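# Fold the folder clip lever flat under its hook

## Task

Shut the folder's clip completely: swing its lever back over until it lies flat and is caught and held down by the small hook.

## Robot and tools

Robot: two arms, left_arm and right_arm, each ending in a five-finger hand (a left hand on left_arm, a right hand on right_arm). Fixed cameras: cam_head_left, cam_head_right (on one bar) and cam_high; wrist cameras: cam_left_wrist, cam_right_wrist.

Frames. The scene frame has its origin at table height midway between the nominal arm bases, +z up, +x out over the table, and left_arm on the +y side. Actual bases: left_arm at (+0.003, +0.225, 0) m, right_arm at (-0.029, -0.358, 0) m, both almost unrotated. Every hand pose, velocity, target and wrist-camera pose is given in that arm's own base frame; fixed cameras and the table use the scene frame. Results show each arm's end_effector_position (m) and end_effector_quat_wxyz. The hand point sits 0.15 m out from the wrist flange along the fingers, 0.05 m in front of the palm: its +z runs along straight fingers, +y out of the palm, +x across the palm away from the thumb on the right hand (toward the thumb on the left hand). Straight fingers reach 6 to 7 cm past the point. A wrist bracket on the little-finger side can strike things.

execute_actions(actions, cameras). actions is a list of actions; each action is a table of up to 15 rows, one row per 1/30 s step; a short table repeats its last row to fill 15 steps. Each row is one flat list of 28 numbers in [-1, 1] covering both arms: left_arm dx, dy, dz, rx, ry, rz; left hand six motor numbers; left force_limit, speed; then the same 14 for right_arm. dx..rz are an offset, not a pose: the target relative to that arm's Hand target at the start of the action, along the arm's base axes, rotation about the Hand target's position. Every row counts from that same start, not from the previous row. Scale: 1.0 = 0.6 m or 180 degrees; rx, ry, rz form one rotation vector. All zeros re-requests the current Hand target. Orientation commands are clipped to 40 degrees from the measured orientation each step. Images come back only with an empty actions list or when cameras names them (["all"] for all).

Hand numbers, in order: little, ring, middle, index, thumb_bend, thumb_turn; +1 open/straight, -1 closed; thumb_turn -1 puts the thumb opposite the fingers. Alternatively write grasp numbers a, b, c in the first three places and exactly 0 in the last three: a curls index and middle and bends the thumb, b curls ring and little, c swings the thumb in front of the palm; (0,0,0) is a fully open hand. To send a real 0 to a motor, use 0.001. force_limit maps -1..+1 to about 0..10 N (0..15 N for thumb motors); speed rises from near zero at -1 to full at +0.48 and above. No value means 'unchanged': to keep a hand as is, resend the eight numbers last executed for it (if none yet, send hand_measured plus hand_force_limit and hand_speed). For a soft grip, close with speed -0.94 or lower. To squeeze harder, raise force_limit and send a more closed target; to release, send a target more open than hand_measured.

move(target, speed, blend, blocking, cameras). target is one 28-number row or up to 15 such rows, laid out as above; each arm's pose numbers are offsets from its Hand target at the call's start in its base axes, and every row in a list counts from that same start. speed is top path speed in m/s (0.002 to 4.3, default 0.25; turning up to twice that in rad/s), one value or one per target. blend (m) rounds corners between targets; 0 stops at each. blocking=false returns after about 0.5 s while the move continues. Paths are straight, end together, last 0.5 to 10 s, and do not avoid obstacles or the other arm. Avoid paths passing near an arm's own base. The result adds a move: line: done, off_target, moving, held or fault, plus limits (paced = clipped, held = steps withheld).

wait(seconds 0 to 10, cameras) lets the scene run with last commands held. stop(cameras) brakes a running move. zoom_image(camera, region [x0, y0, x1, y1] pixels, at most 504 by 504) enlarges part of that camera's newest image. show_instructions() shows the reference pages. finished_scene(scene=1) ends the scene, irreversibly.

Reading results. Hand target is the last commanded pose (after clipping); the hand often rests 1 to 3 cm (sometimes 5 cm) short, mostly low, from friction and weight, which is not proof of contact; resend the gap as an offset. hand_measured, hand_stopped_by (moving, target, force, stalled, fault) and hand_load_n (positive = finger pushed open) list six values in motor order; a lost grip shows as load near 0. Joint torques include gravity and have offsets; entries 3 and 4 wrap at ±28 N m. A MOTOR HOT line appears at 85 °C; at 100 °C that arm drops for 30 to 60 s, so don't hold loads, stay stretched out or push at unreachable poses for long.

Avoid: knocking the folder or anything off the table, hard impacts with fixed or heavy objects, fast slams, large forces on fingers, and any contact between the two arms or one hand gripping the other. Press against the lever only gently, and to stop pushing command the target back past the hand point. The lever must remain flat and hooked after the robot lets go.

Each tool is called after ">>>" as a command line: name --argument value for each argument, lists and objects as JSON in quotes; but a table of rows of numbers goes row by row, as --pt "numbers of a row", without its own name.

Reference images:

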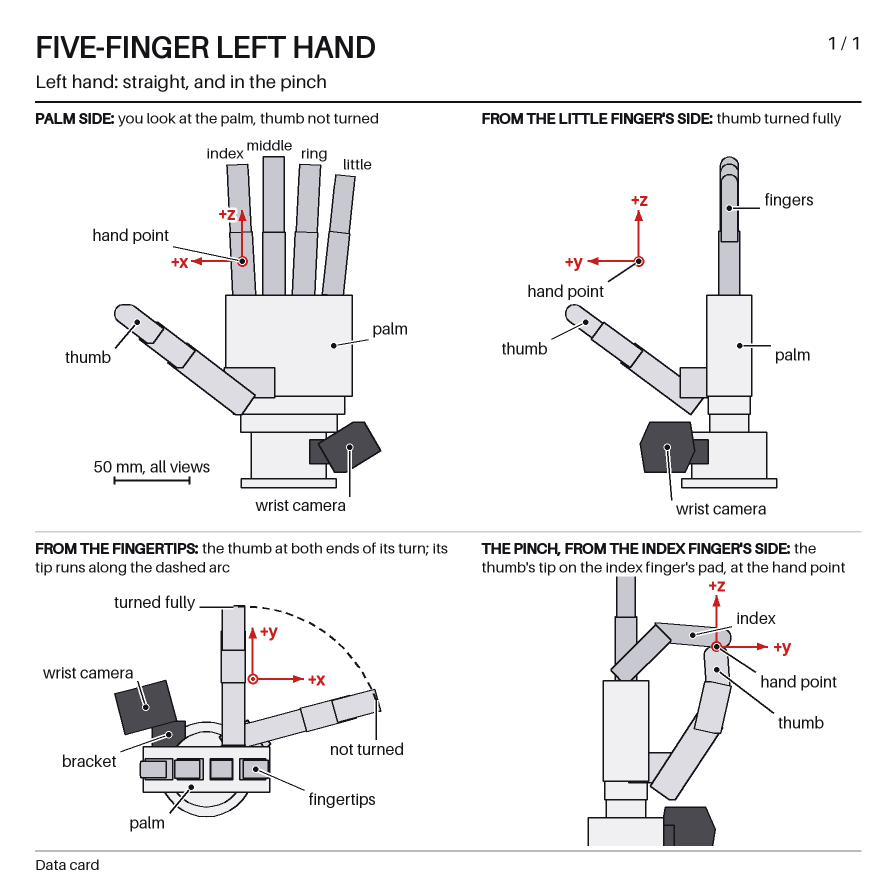

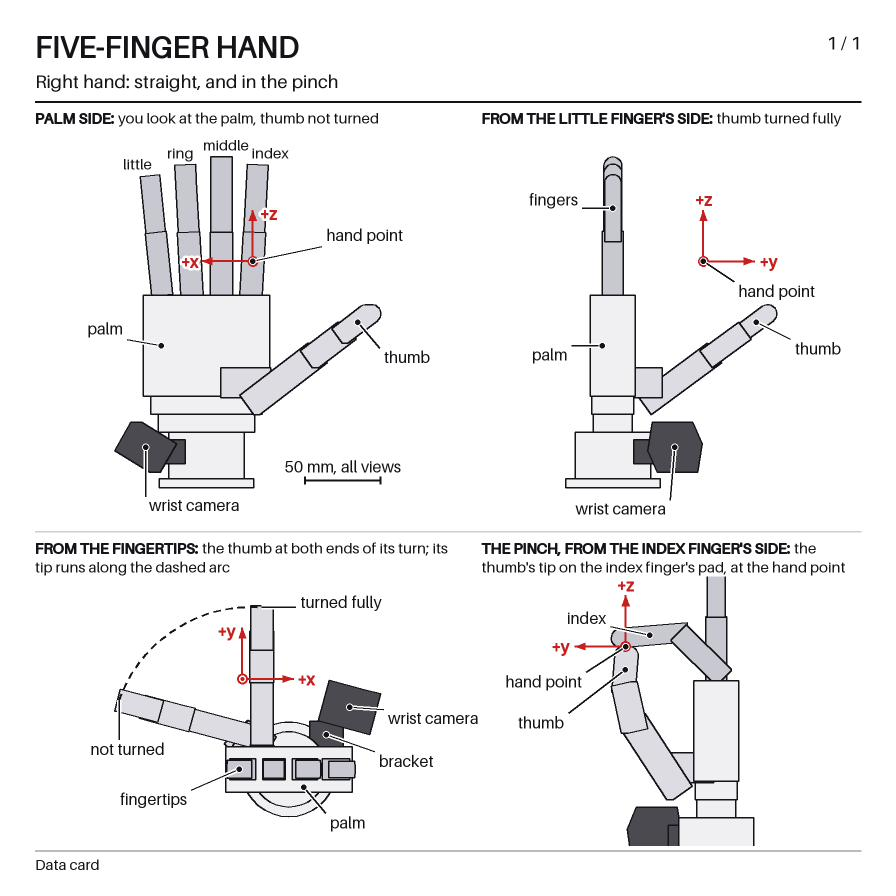

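## Session

>>> execute_actions --actions '[]'

Scene clock: 0.00 s.
left_arm: end_effector_position=(+0.6601, -0.4963, +0.2526) hand_measured=(+1.000, +1.000, +1.000, +1.000, +1.000, +1.000) hand_load_n=(+0.0, +0.0, +0.0, +0.0, +0.0, +0.0) hand_stopped_by=(target, target, target, target, target, target) hand_force_limit=0.00 hand_speed=-0.80 end_effector_quat_wxyz=(+0.417, -0.397, +0.669, -0.470) | right_arm: end_effector_position=(+0.6408, -0.0643, +0.1528) hand_measured=(+1.000, +1.000, +1.000, +1.000, +1.000, +1.000) hand_load_n=(+0.0, +0.0, +0.0, +0.0, +0.5, +0.0) hand_stopped_by=(target, target, target, target, target, target) hand_force_limit=0.00 hand_speed=-0.80 end_effector_quat_wxyz=(+0.315, -0.102, +0.940, +0.086)
Joint positions: left_arm=[-0.705 1.908 1.667 0.013 -0.386 0.103] | right_arm=[-0.316 1.75 1.355 -0.631 -0.404 1.154]
Joint velocities: within noise
Joint torques (N m): no reading
Motor temperatures (°C): left_arm=[31 26 27 26 27 26] | right_arm=[24 30 27 27 27 25]
Heat: left arm: hottest waist 31 °C; right arm: hottest shoulder 30 °C.
Hand target: left_arm +0.6648, -0.5002, +0.2842; +0.423, -0.394, +0.653, -0.489 | right_arm +0.6479, -0.0667, +0.1616; +0.324, -0.104, +0.937, +0.082

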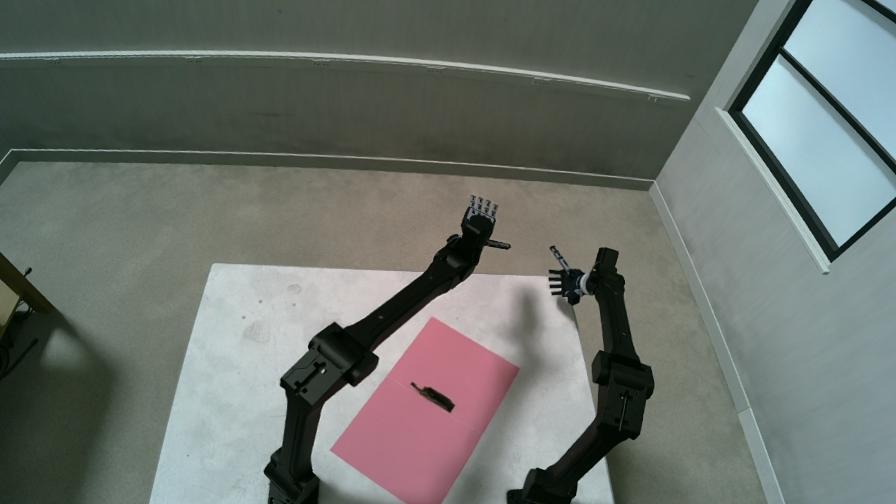

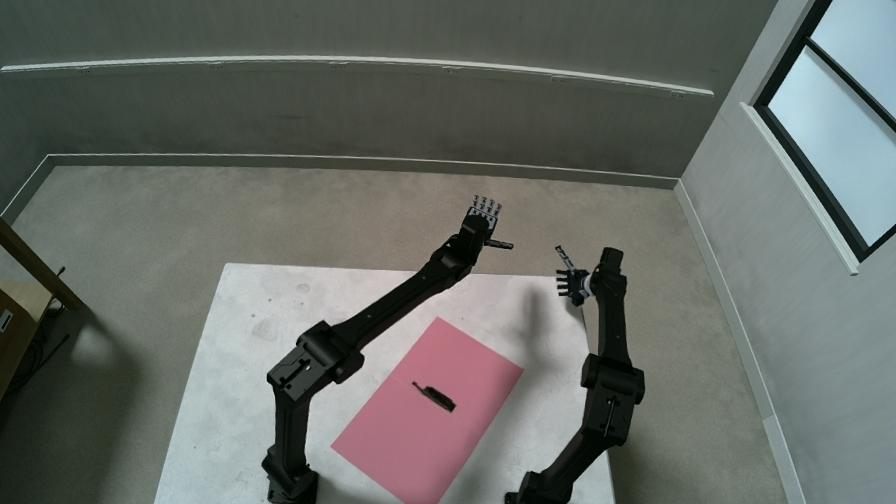

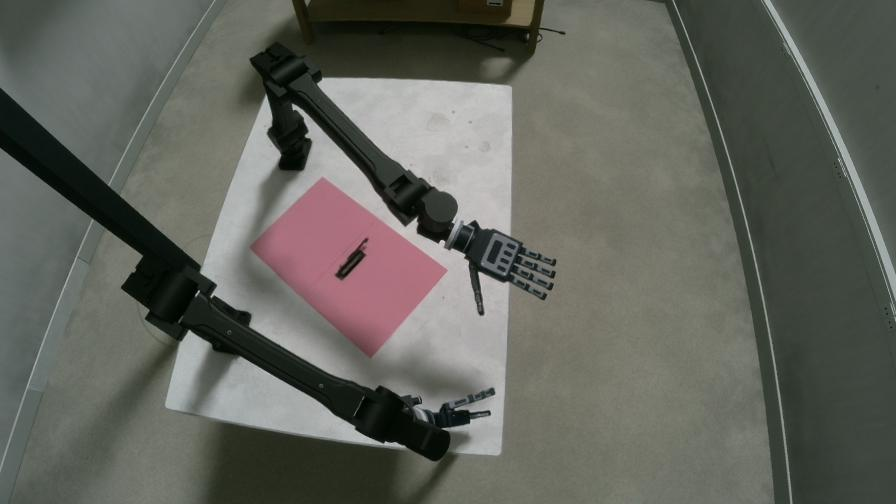

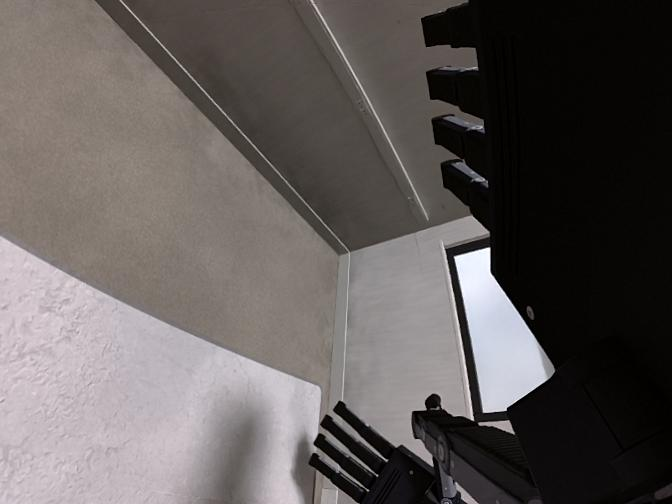

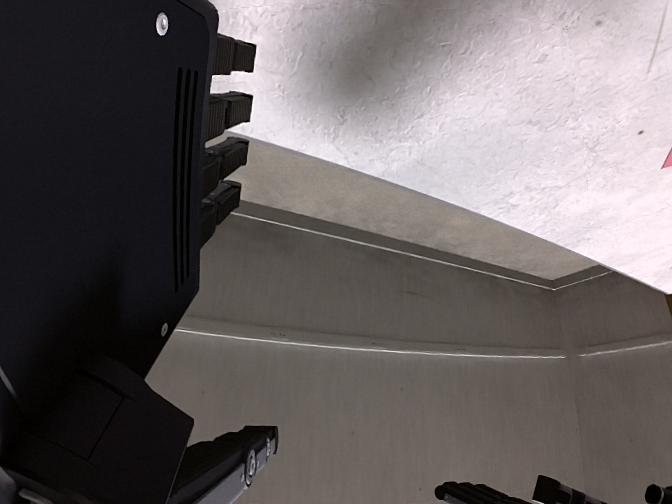

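>>> zoom_image --camera "cam_high" --region '[300, 220, 400, 300]'

>>> zoom_image --camera "cam_head_left" --region '[390, 360, 480, 430]'

>>> zoom_image --camera "cam_head_right" --region '[390, 360, 480, 430]'

Scaled by 5.040 from the camera's 896x504 image, which has a finer 1280x720 frame.

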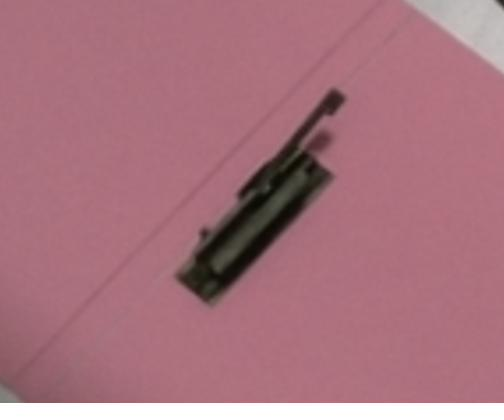

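Scaled by 5.600 from the camera's 896x504 image, which has a finer 1280x720 frame.

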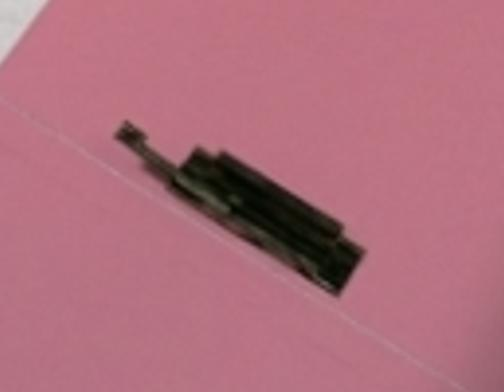

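Scaled by 5.600 from the camera's 896x504 image, which has a finer 1280x720 frame.

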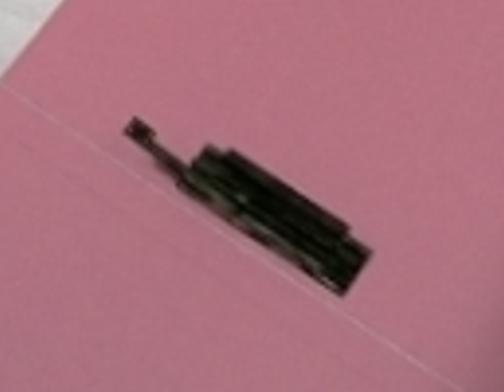

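>>> move --target '[-0.19, 1.0, 0.0, 0, 0, 0.306, 1, 1, 1, 1, 1, 1, 0, -0.8, -0.5615, 0.526, 0.047, -0.425, 0.07, 0.621, 1, 1, 1, 1, 1, 1, 0, -0.8]' --speed 0.4 --cameras '["all"]'

Scene clock: 76.50 s.
left_arm: end_effector_position=(+0.5513, +0.0965, +0.2675) hand_measured=(+1.000, +1.000, +1.000, +1.000, +1.000, +1.000) hand_load_n=(+0.0, +0.0, +0.0, +0.0, +0.0, +0.0) hand_stopped_by=(target, target, target, target, target, target) hand_force_limit=0.00 hand_speed=-0.80 end_effector_quat_wxyz=(-0.595, +0.652, -0.412, +0.225) | right_arm: end_effector_position=(+0.3018, +0.2406, +0.1789) hand_measured=(+1.000, +1.000, +1.000, +1.000, +1.000, +1.000) hand_load_n=(+0.0, +0.0, +0.0, +0.0, +0.0, +0.0) hand_stopped_by=(target, target, target, target, target, target) hand_force_limit=0.00 hand_speed=-0.80 end_effector_quat_wxyz=(+0.085, +0.914, -0.344, +0.196)
Joint positions: left_arm=[0.01 1.245 0.911 0.098 -0.622 0.062] | right_arm=[0.817 1.519 1.331 -1.39 0.431 -0.033]
Joint torques (N m): left_arm=[0.21 -11.46 8.68 2.06 -0.03 -0.11] | right_arm=[0.5 -11.75 9.43 0.09 0.42 -0.17]
Motor temperatures (°C): left_arm=[30 29 41 27 26 25] | right_arm=[24 32 35 27 26 25]
Heat: left arm: hottest elbow 41 °C; right arm: hottest elbow 35 °C.
Hand target: left_arm +0.5507, +0.0997, +0.2841; -0.601, +0.652, -0.396, +0.238 | right_arm +0.3111, +0.2489, +0.1899; +0.075, +0.915, -0.342, +0.202
Off the commanded pose: left_arm 0.017 m, 2 deg | right_arm 0.016 m, 1 deg.
move: off_target (left_arm, right_arm)
camera_calibration:
cam_left_wrist: T_world_to_cam=[[0.417317, -0.269801, 0.867787, -0.434045], [-0.0158366, -0.956926, -0.289899, 0.177147], [0.908623, 0.107237, -0.403614, -0.289085], [0, 0, 0, 1]] pos_world=[0.446609, 0.0834111, 0.311335]
cam_right_wrist: T_world_to_cam=[[-0.487934, -0.859542, 0.152013, 0.326598], [-0.860342, 0.502988, 0.0825508, 0.127372], [-0.147417, -0.0905042, -0.984925, 0.354542], [0, 0, 0, 1]] pos_world=[0.321207, 0.248746, 0.289036]

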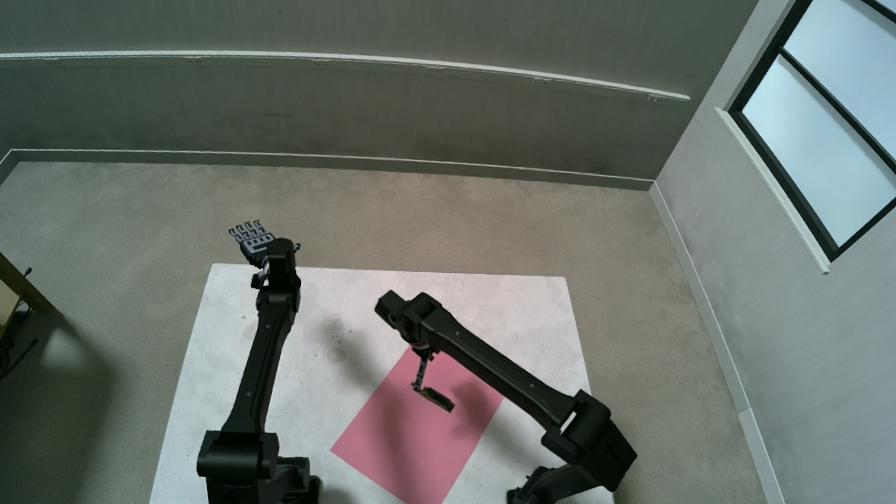

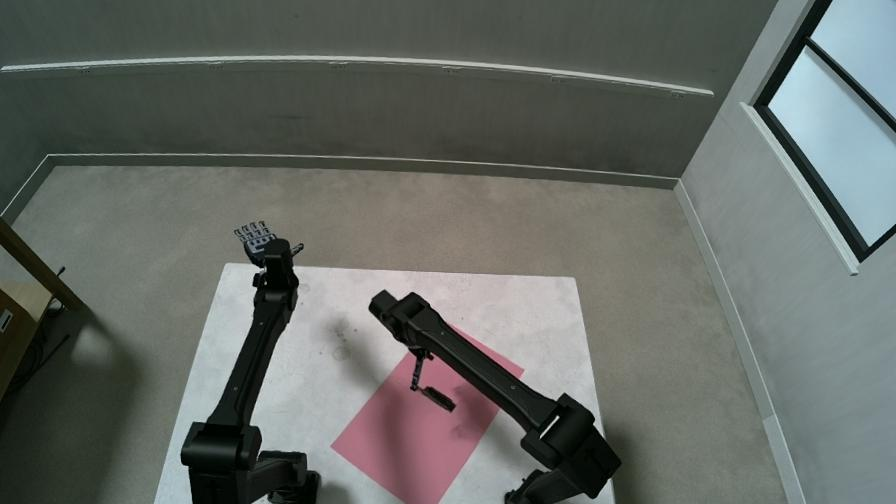

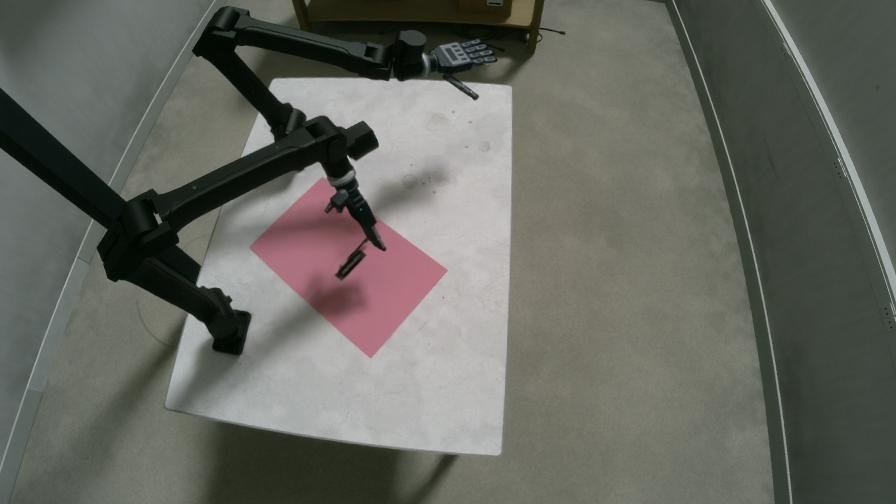

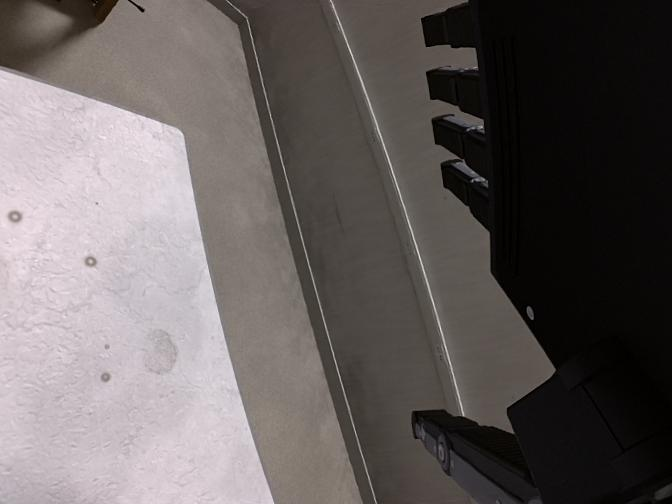

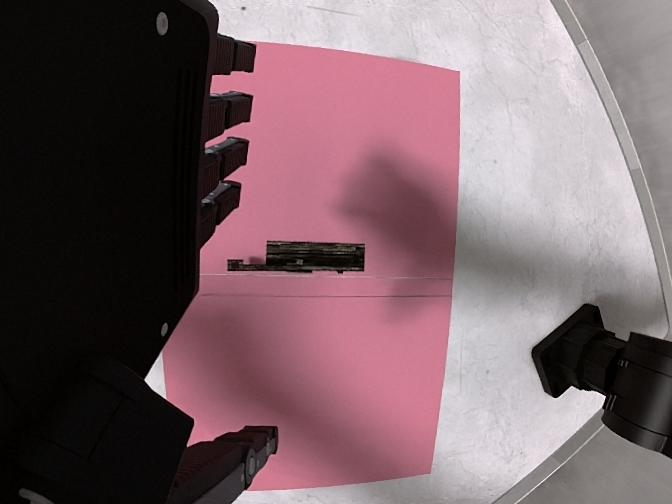

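>>> zoom_image --camera "cam_right_wrist" --region '[215, 220, 385, 300]'

>>> zoom_image --camera "cam_high" --region '[320, 230, 400, 290]'

Scaled by 2.965 from the camera's 672x504 image, which has a finer 960x720 frame.

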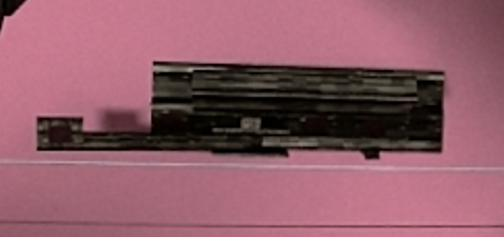

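Scaled by 6.300 from the camera's 896x504 image, which has a finer 1280x720 frame.

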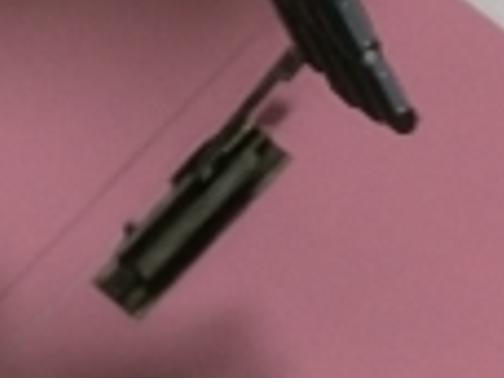

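>>> move --target '[0, 0, 0, 0, 0, 0, 1, 1, 1, 1, 1, 1, 0, -0.8, 0.0615, 0.1735, -0.115, 0.0323, 0.0445, 0.0526, -0.4, -0.4, -0.4, 0.001, 1, 1, 0, 0.0]' --speed 0.3 --cameras '["cam_head_left", "cam_high", "cam_right_wrist"]'

Scene clock: 129.07 s.
left_arm: end_effector_position=(+0.5513, +0.0965, +0.2675) hand_measured=(+1.000, +1.000, +1.000, +1.000, +1.000, +1.000) hand_load_n=(+0.0, +0.0, +0.0, +0.0, +0.0, +0.0) hand_stopped_by=(target, target, target, target, target, target) hand_force_limit=0.00 hand_speed=-0.80 end_effector_quat_wxyz=(-0.595, +0.652, -0.412, +0.225) | right_arm: end_effector_position=(+0.3392, +0.3404, +0.1101) hand_measured=(-0.400, -0.400, -0.400, +0.002, +1.000, +1.000) hand_load_n=(+0.0, +0.0, +0.5, +0.0, +0.0, +0.0) hand_stopped_by=(target, target, target, target, target, target) hand_force_limit=0.00 hand_speed=0.00 end_effector_quat_wxyz=(+0.053, +0.953, -0.273, +0.119)
Joint positions: left_arm=[0.01 1.245 0.911 0.098 -0.622 0.062] | right_arm=[0.851 1.803 1.523 -1.284 0.261 -0.162]
Joint torques (N m): left_arm=[0.03 -11.11 8.75 1.87 -0.02 -0.02] | right_arm=[0.44 -16.85 9.05 0.31 0.04 -0.1]
Motor temperatures (°C): left_arm=[30 29 46 27 26 25] | right_arm=[24 33 35 27 27 25]
Heat: left arm: hottest elbow 46 °C; right arm: hottest elbow 35 °C.
Hand target: left_arm +0.5507, +0.0997, +0.2841; -0.601, +0.652, -0.396, +0.238 | right_arm +0.3479, +0.3530, +0.1209; +0.036, +0.954, -0.269, +0.125
Off the commanded pose: left_arm 0.017 m, 2 deg | right_arm 0.019 m, 2 deg.
move: off_target (left_arm, right_arm)
camera_calibration:
cam_right_wrist: T_world_to_cam=[[-0.326709, -0.936231, 0.129352, 0.415], [-0.902603, 0.349665, 0.251081, 0.162982], [-0.2803, -0.0347231, -0.959284, 0.324517], [0, 0, 0, 1]] pos_world=[0.373655, 0.342815, 0.216701]
Images, in order (width x height): cam_head_left 896x504, cam_high 896x504, cam_right_wrist 672x504.

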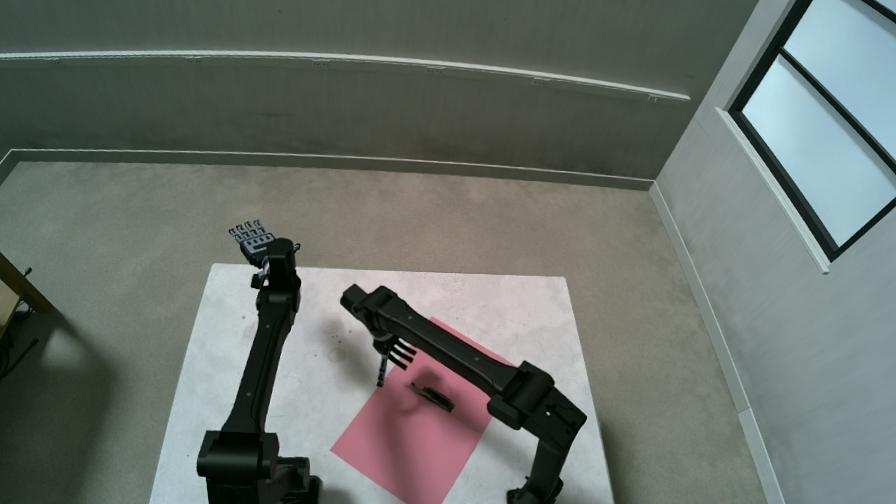

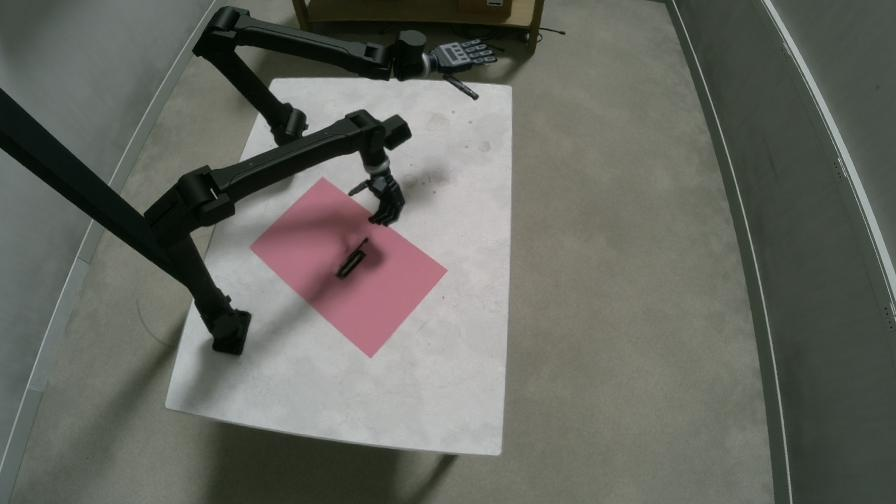

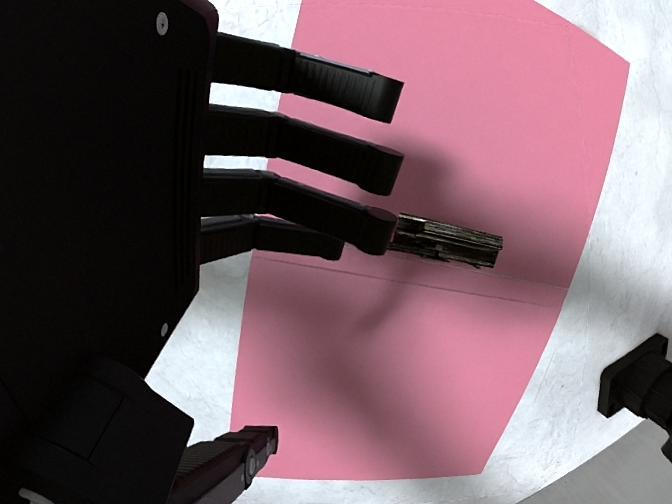

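>>> move --target '[0, 0, 0, 0, 0, 0, 1, 1, 1, 1, 1, 1, 0, -0.8, 0, 0.0082, -0.0917, 0, 0, 0, -0.2, -0.2, -0.2, 0.001, 1, 1, 0, 0.0]' --speed 0.2 --cameras '["cam_head_left", "cam_high", "cam_right_wrist"]'

>>> zoom_image --camera "cam_right_wrist" --region '[290, 190, 490, 300]'

>>> zoom_image --camera "cam_high" --region '[330, 200, 430, 290]'

>>> zoom_image --camera "cam_head_left" --region '[370, 340, 470, 420]'

Scene clock: 147.70 s.
left_arm: end_effector_position=(+0.5513, +0.0965, +0.2675) hand_measured=(+1.000, +1.000, +1.000, +1.000, +1.000, +1.000) hand_load_n=(+0.0, +0.0, +0.0, +0.0, +0.0, -0.5) hand_stopped_by=(target, target, target, target, target, target) hand_force_limit=0.00 hand_speed=-0.80 end_effector_quat_wxyz=(-0.595, +0.652, -0.412, +0.225) | right_arm: end_effector_position=(+0.3496, +0.3523, +0.0686) hand_measured=(-0.200, -0.200, -0.200, +0.002, +1.000, +1.000) hand_load_n=(+0.0, +0.0, +0.0, +0.0, +0.0, +0.0) hand_stopped_by=(target, target, target, target, target, target) hand_force_limit=0.00 hand_speed=0.00 end_effector_quat_wxyz=(+0.039, +0.953, -0.275, +0.126)
Joint positions: left_arm=[0.01 1.245 0.911 0.098 -0.622 0.062] | right_arm=[0.851 1.855 1.488 -1.166 0.261 -0.163]
Joint torques (N m): left_arm=[-0.56 -11.93 9.02 1.91 0 -0.09] | right_arm=[0.73 -16.5 6.3 0.95 0.06 -0.05]
Heat: left arm: hottest elbow 46 °C; right arm: hottest elbow 37 °C.
Hand target: left_arm +0.5507, +0.0997, +0.2841; -0.601, +0.652, -0.396, +0.238 | right_arm +0.3479, +0.3580, +0.0658; +0.036, +0.954, -0.269, +0.125
Off the commanded pose: left_arm 0.017 m, 2 deg | right_arm 0.006 m, 1 deg.
move: off_target (left_arm)
camera_calibration:
cam_right_wrist: T_world_to_cam=[[-0.328233, -0.939188, 0.100941, 0.438481], [-0.9078, 0.343176, 0.2411, 0.183462], [-0.261079, -0.0124977, -0.965237, 0.274022], [0, 0, 0, 1]] pos_world=[0.382012, 0.352281, 0.176002]
Images, in order (width x height): cam_head_left 896x504, cam_high 896x504, cam_right_wrist 672x504.

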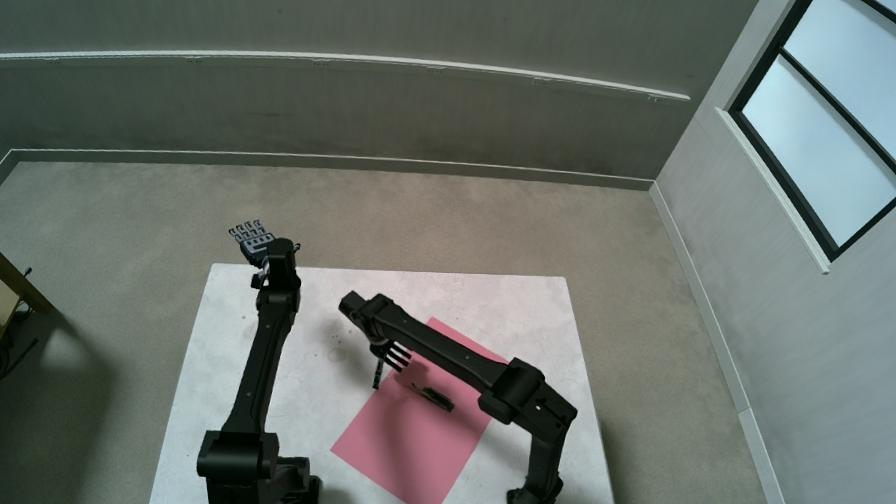

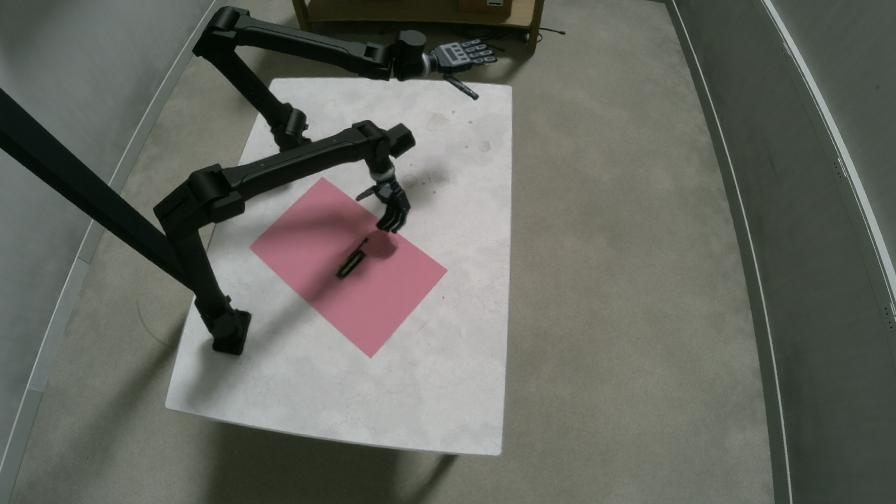

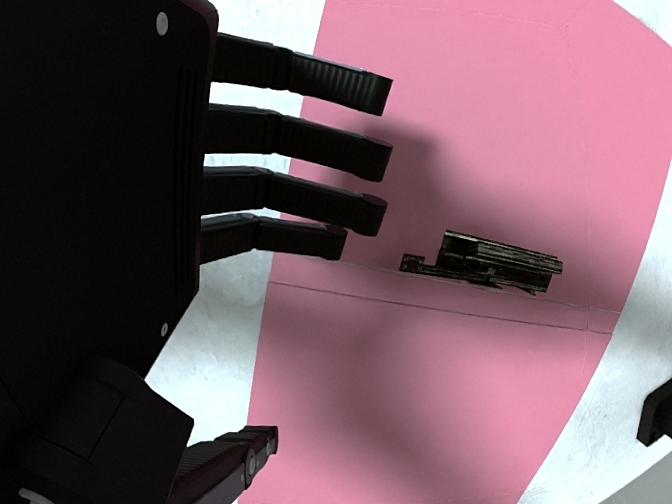

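Scaled by 2.520 from the camera's 672x504 image, which has a finer 960x720 frame.

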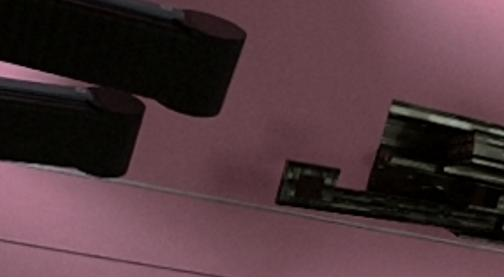

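Scaled by 5.040 from the camera's 896x504 image, which has a finer 1280x720 frame.

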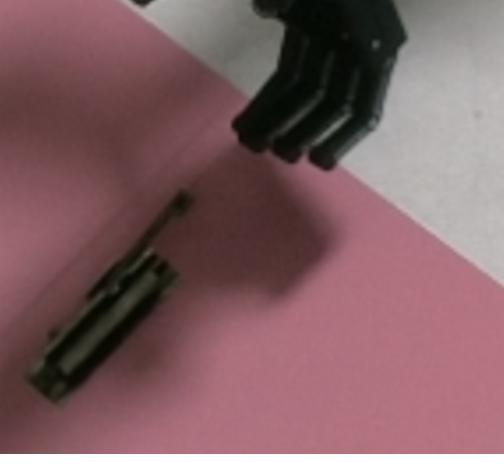

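Scaled by 5.040 from the camera's 896x504 image, which has a finer 1280x720 frame.

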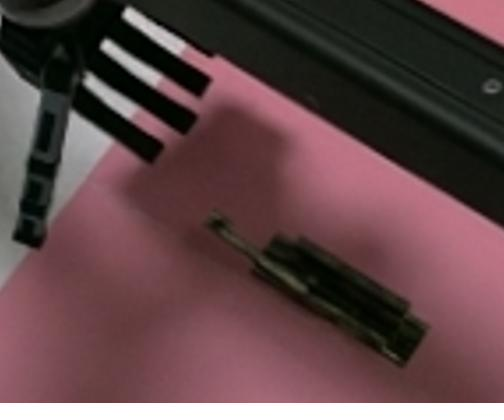

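>>> move --target '[0, 0, 0, 0, 0, 0, 1, 1, 1, 1, 1, 1, 0, -0.8, -0.0365, -0.035, -0.033, 0, 0, 0, -0.2, -0.2, -0.2, 0.2, 1, 1, 0, 0.0]' --speed 0.15 --cameras '["cam_head_left", "cam_high", "cam_right_wrist"]'

>>> zoom_image --camera "cam_right_wrist" --region '[290, 190, 490, 300]'

>>> zoom_image --camera "cam_high" --region '[330, 210, 410, 290]'

>>> zoom_image --camera "cam_head_left" --region '[370, 350, 460, 420]'

Scene clock: 172.97 s.
left_arm: end_effector_position=(+0.5513, +0.0965, +0.2675) hand_measured=(+1.000, +1.000, +1.000, +1.000, +1.000, +1.000) hand_load_n=(+0.0, +0.0, +0.0, +0.0, +0.0, +0.0) hand_stopped_by=(target, target, target, target, target, target) hand_force_limit=0.00 hand_speed=-0.80 end_effector_quat_wxyz=(-0.595, +0.652, -0.412, +0.225) | right_arm: end_effector_position=(+0.3289, +0.3317, +0.0452) hand_measured=(-0.200, -0.200, -0.200, +0.200, +1.000, +1.000) hand_load_n=(+0.0, +0.0, +0.0, +0.0, +0.0, +0.0) hand_stopped_by=(target, target, target, target, target, target) hand_force_limit=0.00 hand_speed=0.00 end_effector_quat_wxyz=(+0.042, +0.953, -0.272, +0.124)
Joint positions: left_arm=[0.01 1.245 0.911 0.098 -0.622 0.062] | right_arm=[0.855 1.815 1.361 -1.087 0.261 -0.163]
Joint torques (N m): left_arm=[-0.26 -11.16 8.81 1.72 0 -0.14] | right_arm=[0.73 -16.15 5.67 0.76 0.08 0.02]
Heat: left arm: hottest elbow 46 °C; right arm: hottest shoulder 35 °C.
Hand target: left_arm +0.5507, +0.0997, +0.2841; -0.601, +0.652, -0.396, +0.238 | right_arm +0.3260, +0.3369, +0.0460; +0.036, +0.954, -0.269, +0.125
Off the commanded pose: left_arm 0.017 m, 2 deg | right_arm 0.006 m, 1 deg.
move: off_target (left_arm)
camera_calibration:
cam_right_wrist: T_world_to_cam=[[-0.32377, -0.939917, 0.108299, 0.413024], [-0.90795, 0.340852, 0.243816, 0.178046], [-0.266081, -0.0193893, -0.963756, 0.249589], [0, 0, 0, 1]] pos_world=[0.361793, 0.33236, 0.152402]
Images, in order (width x height): cam_head_left 896x504, cam_high 896x504, cam_right_wrist 672x504.

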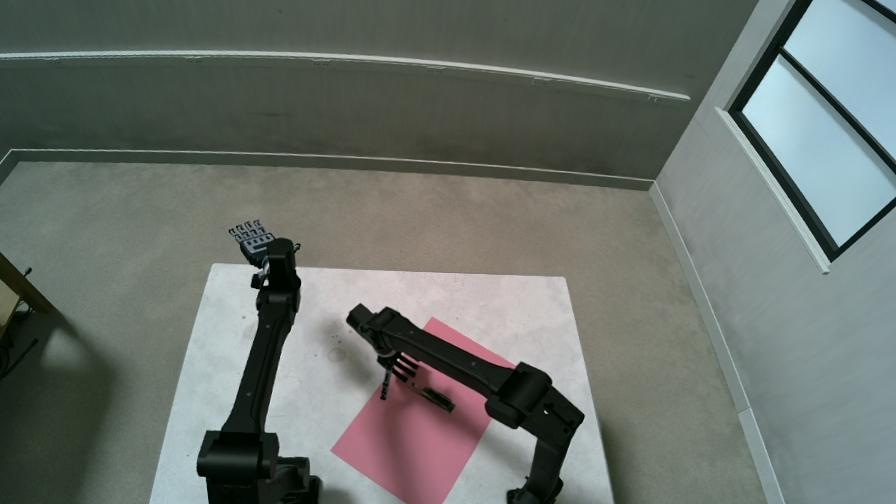

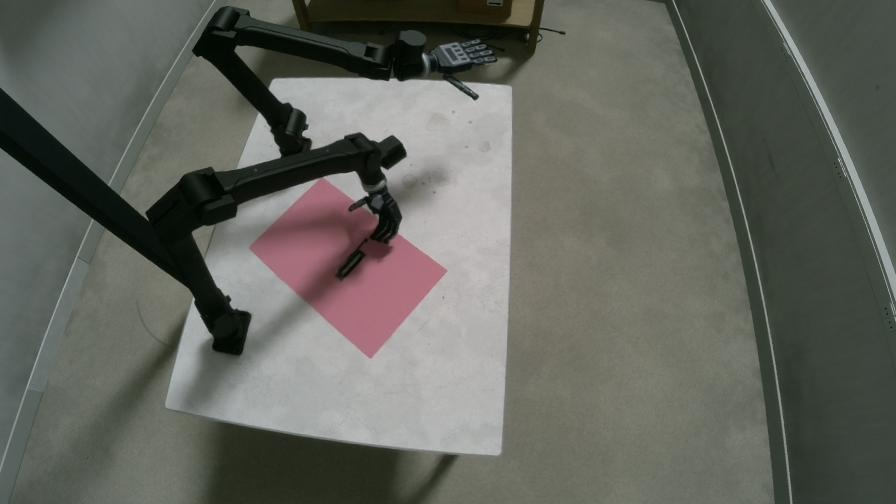

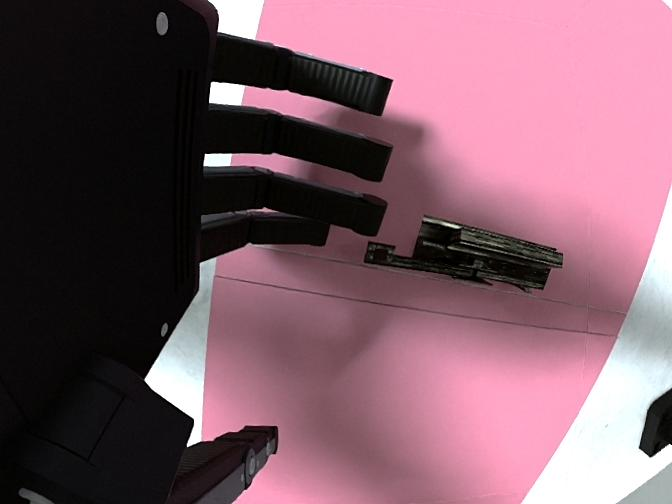

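Scaled by 2.520 from the camera's 672x504 image, which has a finer 960x720 frame.

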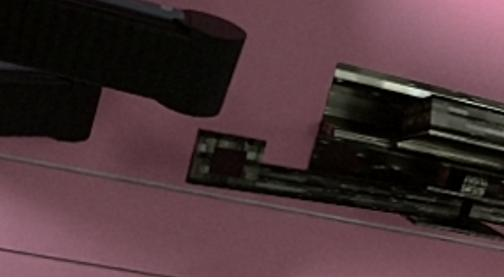

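Scaled by 6.300 from the camera's 896x504 image, which has a finer 1280x720 frame.

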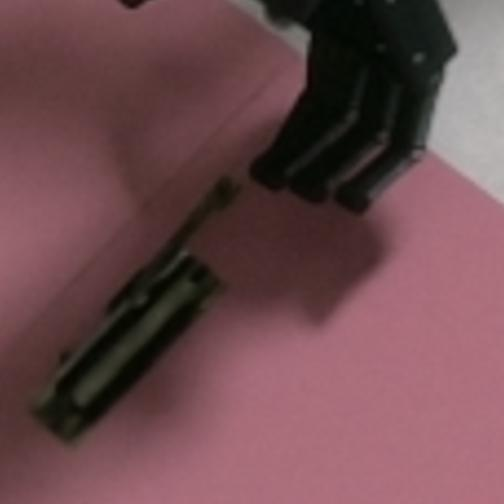

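Scaled by 5.600 from the camera's 896x504 image, which has a finer 1280x720 frame.

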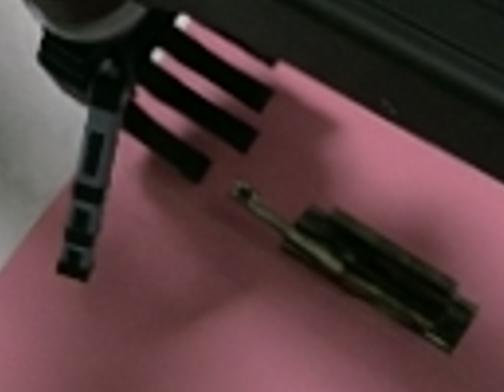

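>>> move --target '[0, 0, 0, 0, 0, 0, 1, 1, 1, 1, 1, 1, 0, -0.8, -0.0343, -0.0433, -0.0075, 0, 0, 0, -0.2, -0.2, -0.2, 0.2, 1, 1, 0, 0.0]' --speed 0.06 --cameras '["cam_head_left", "cam_high", "cam_right_wrist"]'

>>> zoom_image --camera "cam_right_wrist" --region '[290, 190, 490, 300]'

>>> zoom_image --camera "cam_high" --region '[330, 210, 410, 290]'

>>> zoom_image --camera "cam_head_left" --region '[370, 350, 460, 420]'

Scene clock: 184.97 s.
left_arm: end_effector_position=(+0.5513, +0.0965, +0.2675) hand_measured=(+1.000, +1.000, +1.000, +1.000, +1.000, +1.000) hand_load_n=(+0.0, +0.0, +0.0, +0.0, +0.0, +0.0) hand_stopped_by=(target, target, target, target, target, target) hand_force_limit=0.00 hand_speed=-0.80 end_effector_quat_wxyz=(-0.595, +0.652, -0.412, +0.225) | right_arm: end_effector_position=(+0.3097, +0.3096, +0.0436) hand_measured=(-0.200, -0.200, -0.200, +0.200, +1.000, +1.000) hand_load_n=(+0.0, +0.0, +0.0, -1.5, +0.0, +0.0) hand_stopped_by=(target, target, target, target, target, target) hand_force_limit=0.00 hand_speed=0.00 end_effector_quat_wxyz=(+0.037, +0.953, -0.273, +0.126)
Joint positions: left_arm=[0.01 1.245 0.911 0.098 -0.622 0.062] | right_arm=[0.855 1.741 1.253 -1.042 0.261 -0.163]
Joint torques (N m): left_arm=[0.38 -10.46 8.84 1.78 -0.02 -0.12] | right_arm=[0.38 -15.15 5.34 0.4 0.08 -0.01]
Heat: left arm: hottest elbow 46 °C; right arm: hottest elbow 35 °C.
Hand target: left_arm +0.5507, +0.0997, +0.2841; -0.601, +0.652, -0.396, +0.238 | right_arm +0.3055, +0.3111, +0.0415; +0.036, +0.954, -0.269, +0.125
Off the commanded pose: left_arm 0.017 m, 2 deg | right_arm 0.005 m, 0 deg.
move: off_target (left_arm)
camera_calibration:
cam_right_wrist: T_world_to_cam=[[-0.324574, -0.940792, 0.0977895, 0.387245], [-0.909744, 0.338804, 0.239952, 0.16991], [-0.258876, -0.0110814, -0.965847, 0.237761], [0, 0, 0, 1]] pos_world=[0.341815, 0.309385, 0.151003]
Images, in order (width x height): cam_head_left 896x504, cam_high 896x504, cam_right_wrist 672x504.

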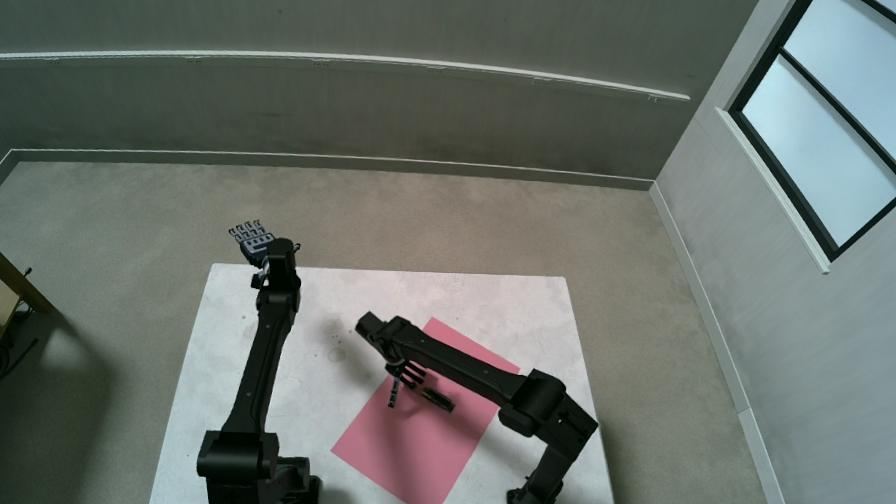

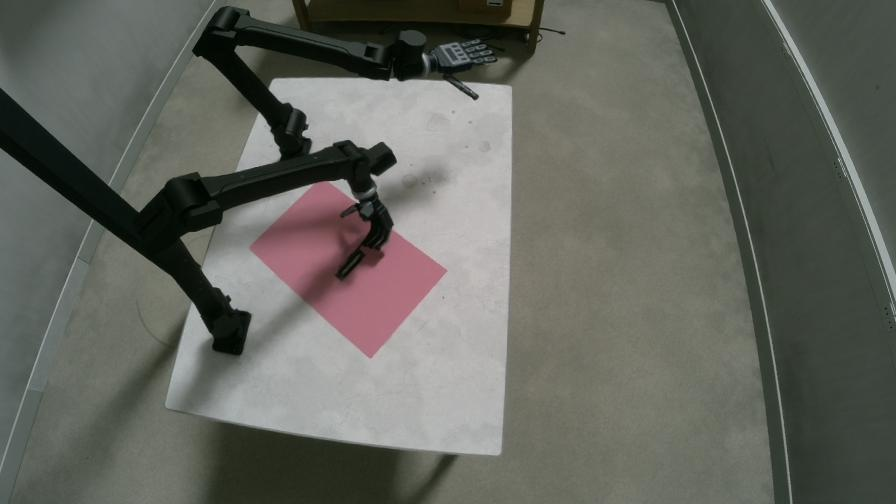

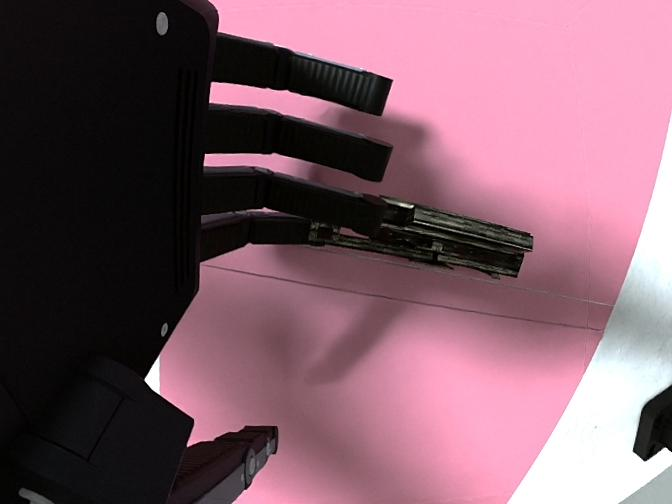

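Scaled by 2.520 from the camera's 672x504 image, which has a finer 960x720 frame.

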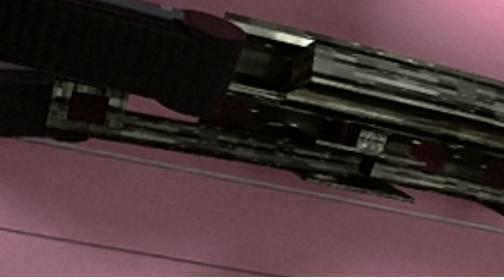

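Scaled by 6.300 from the camera's 896x504 image, which has a finer 1280x720 frame.

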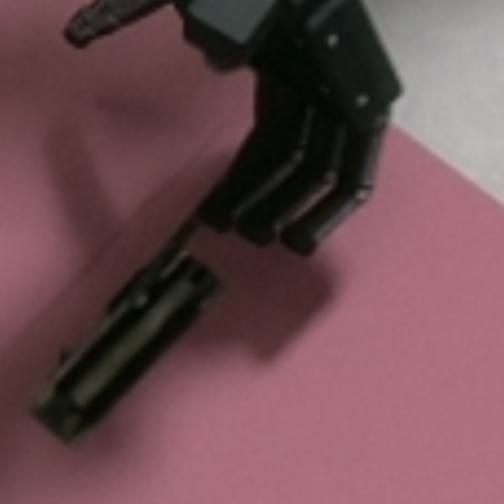

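Scaled by 5.600 from the camera's 896x504 image, which has a finer 1280x720 frame.

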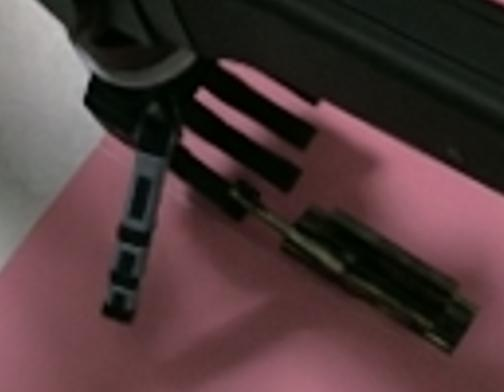

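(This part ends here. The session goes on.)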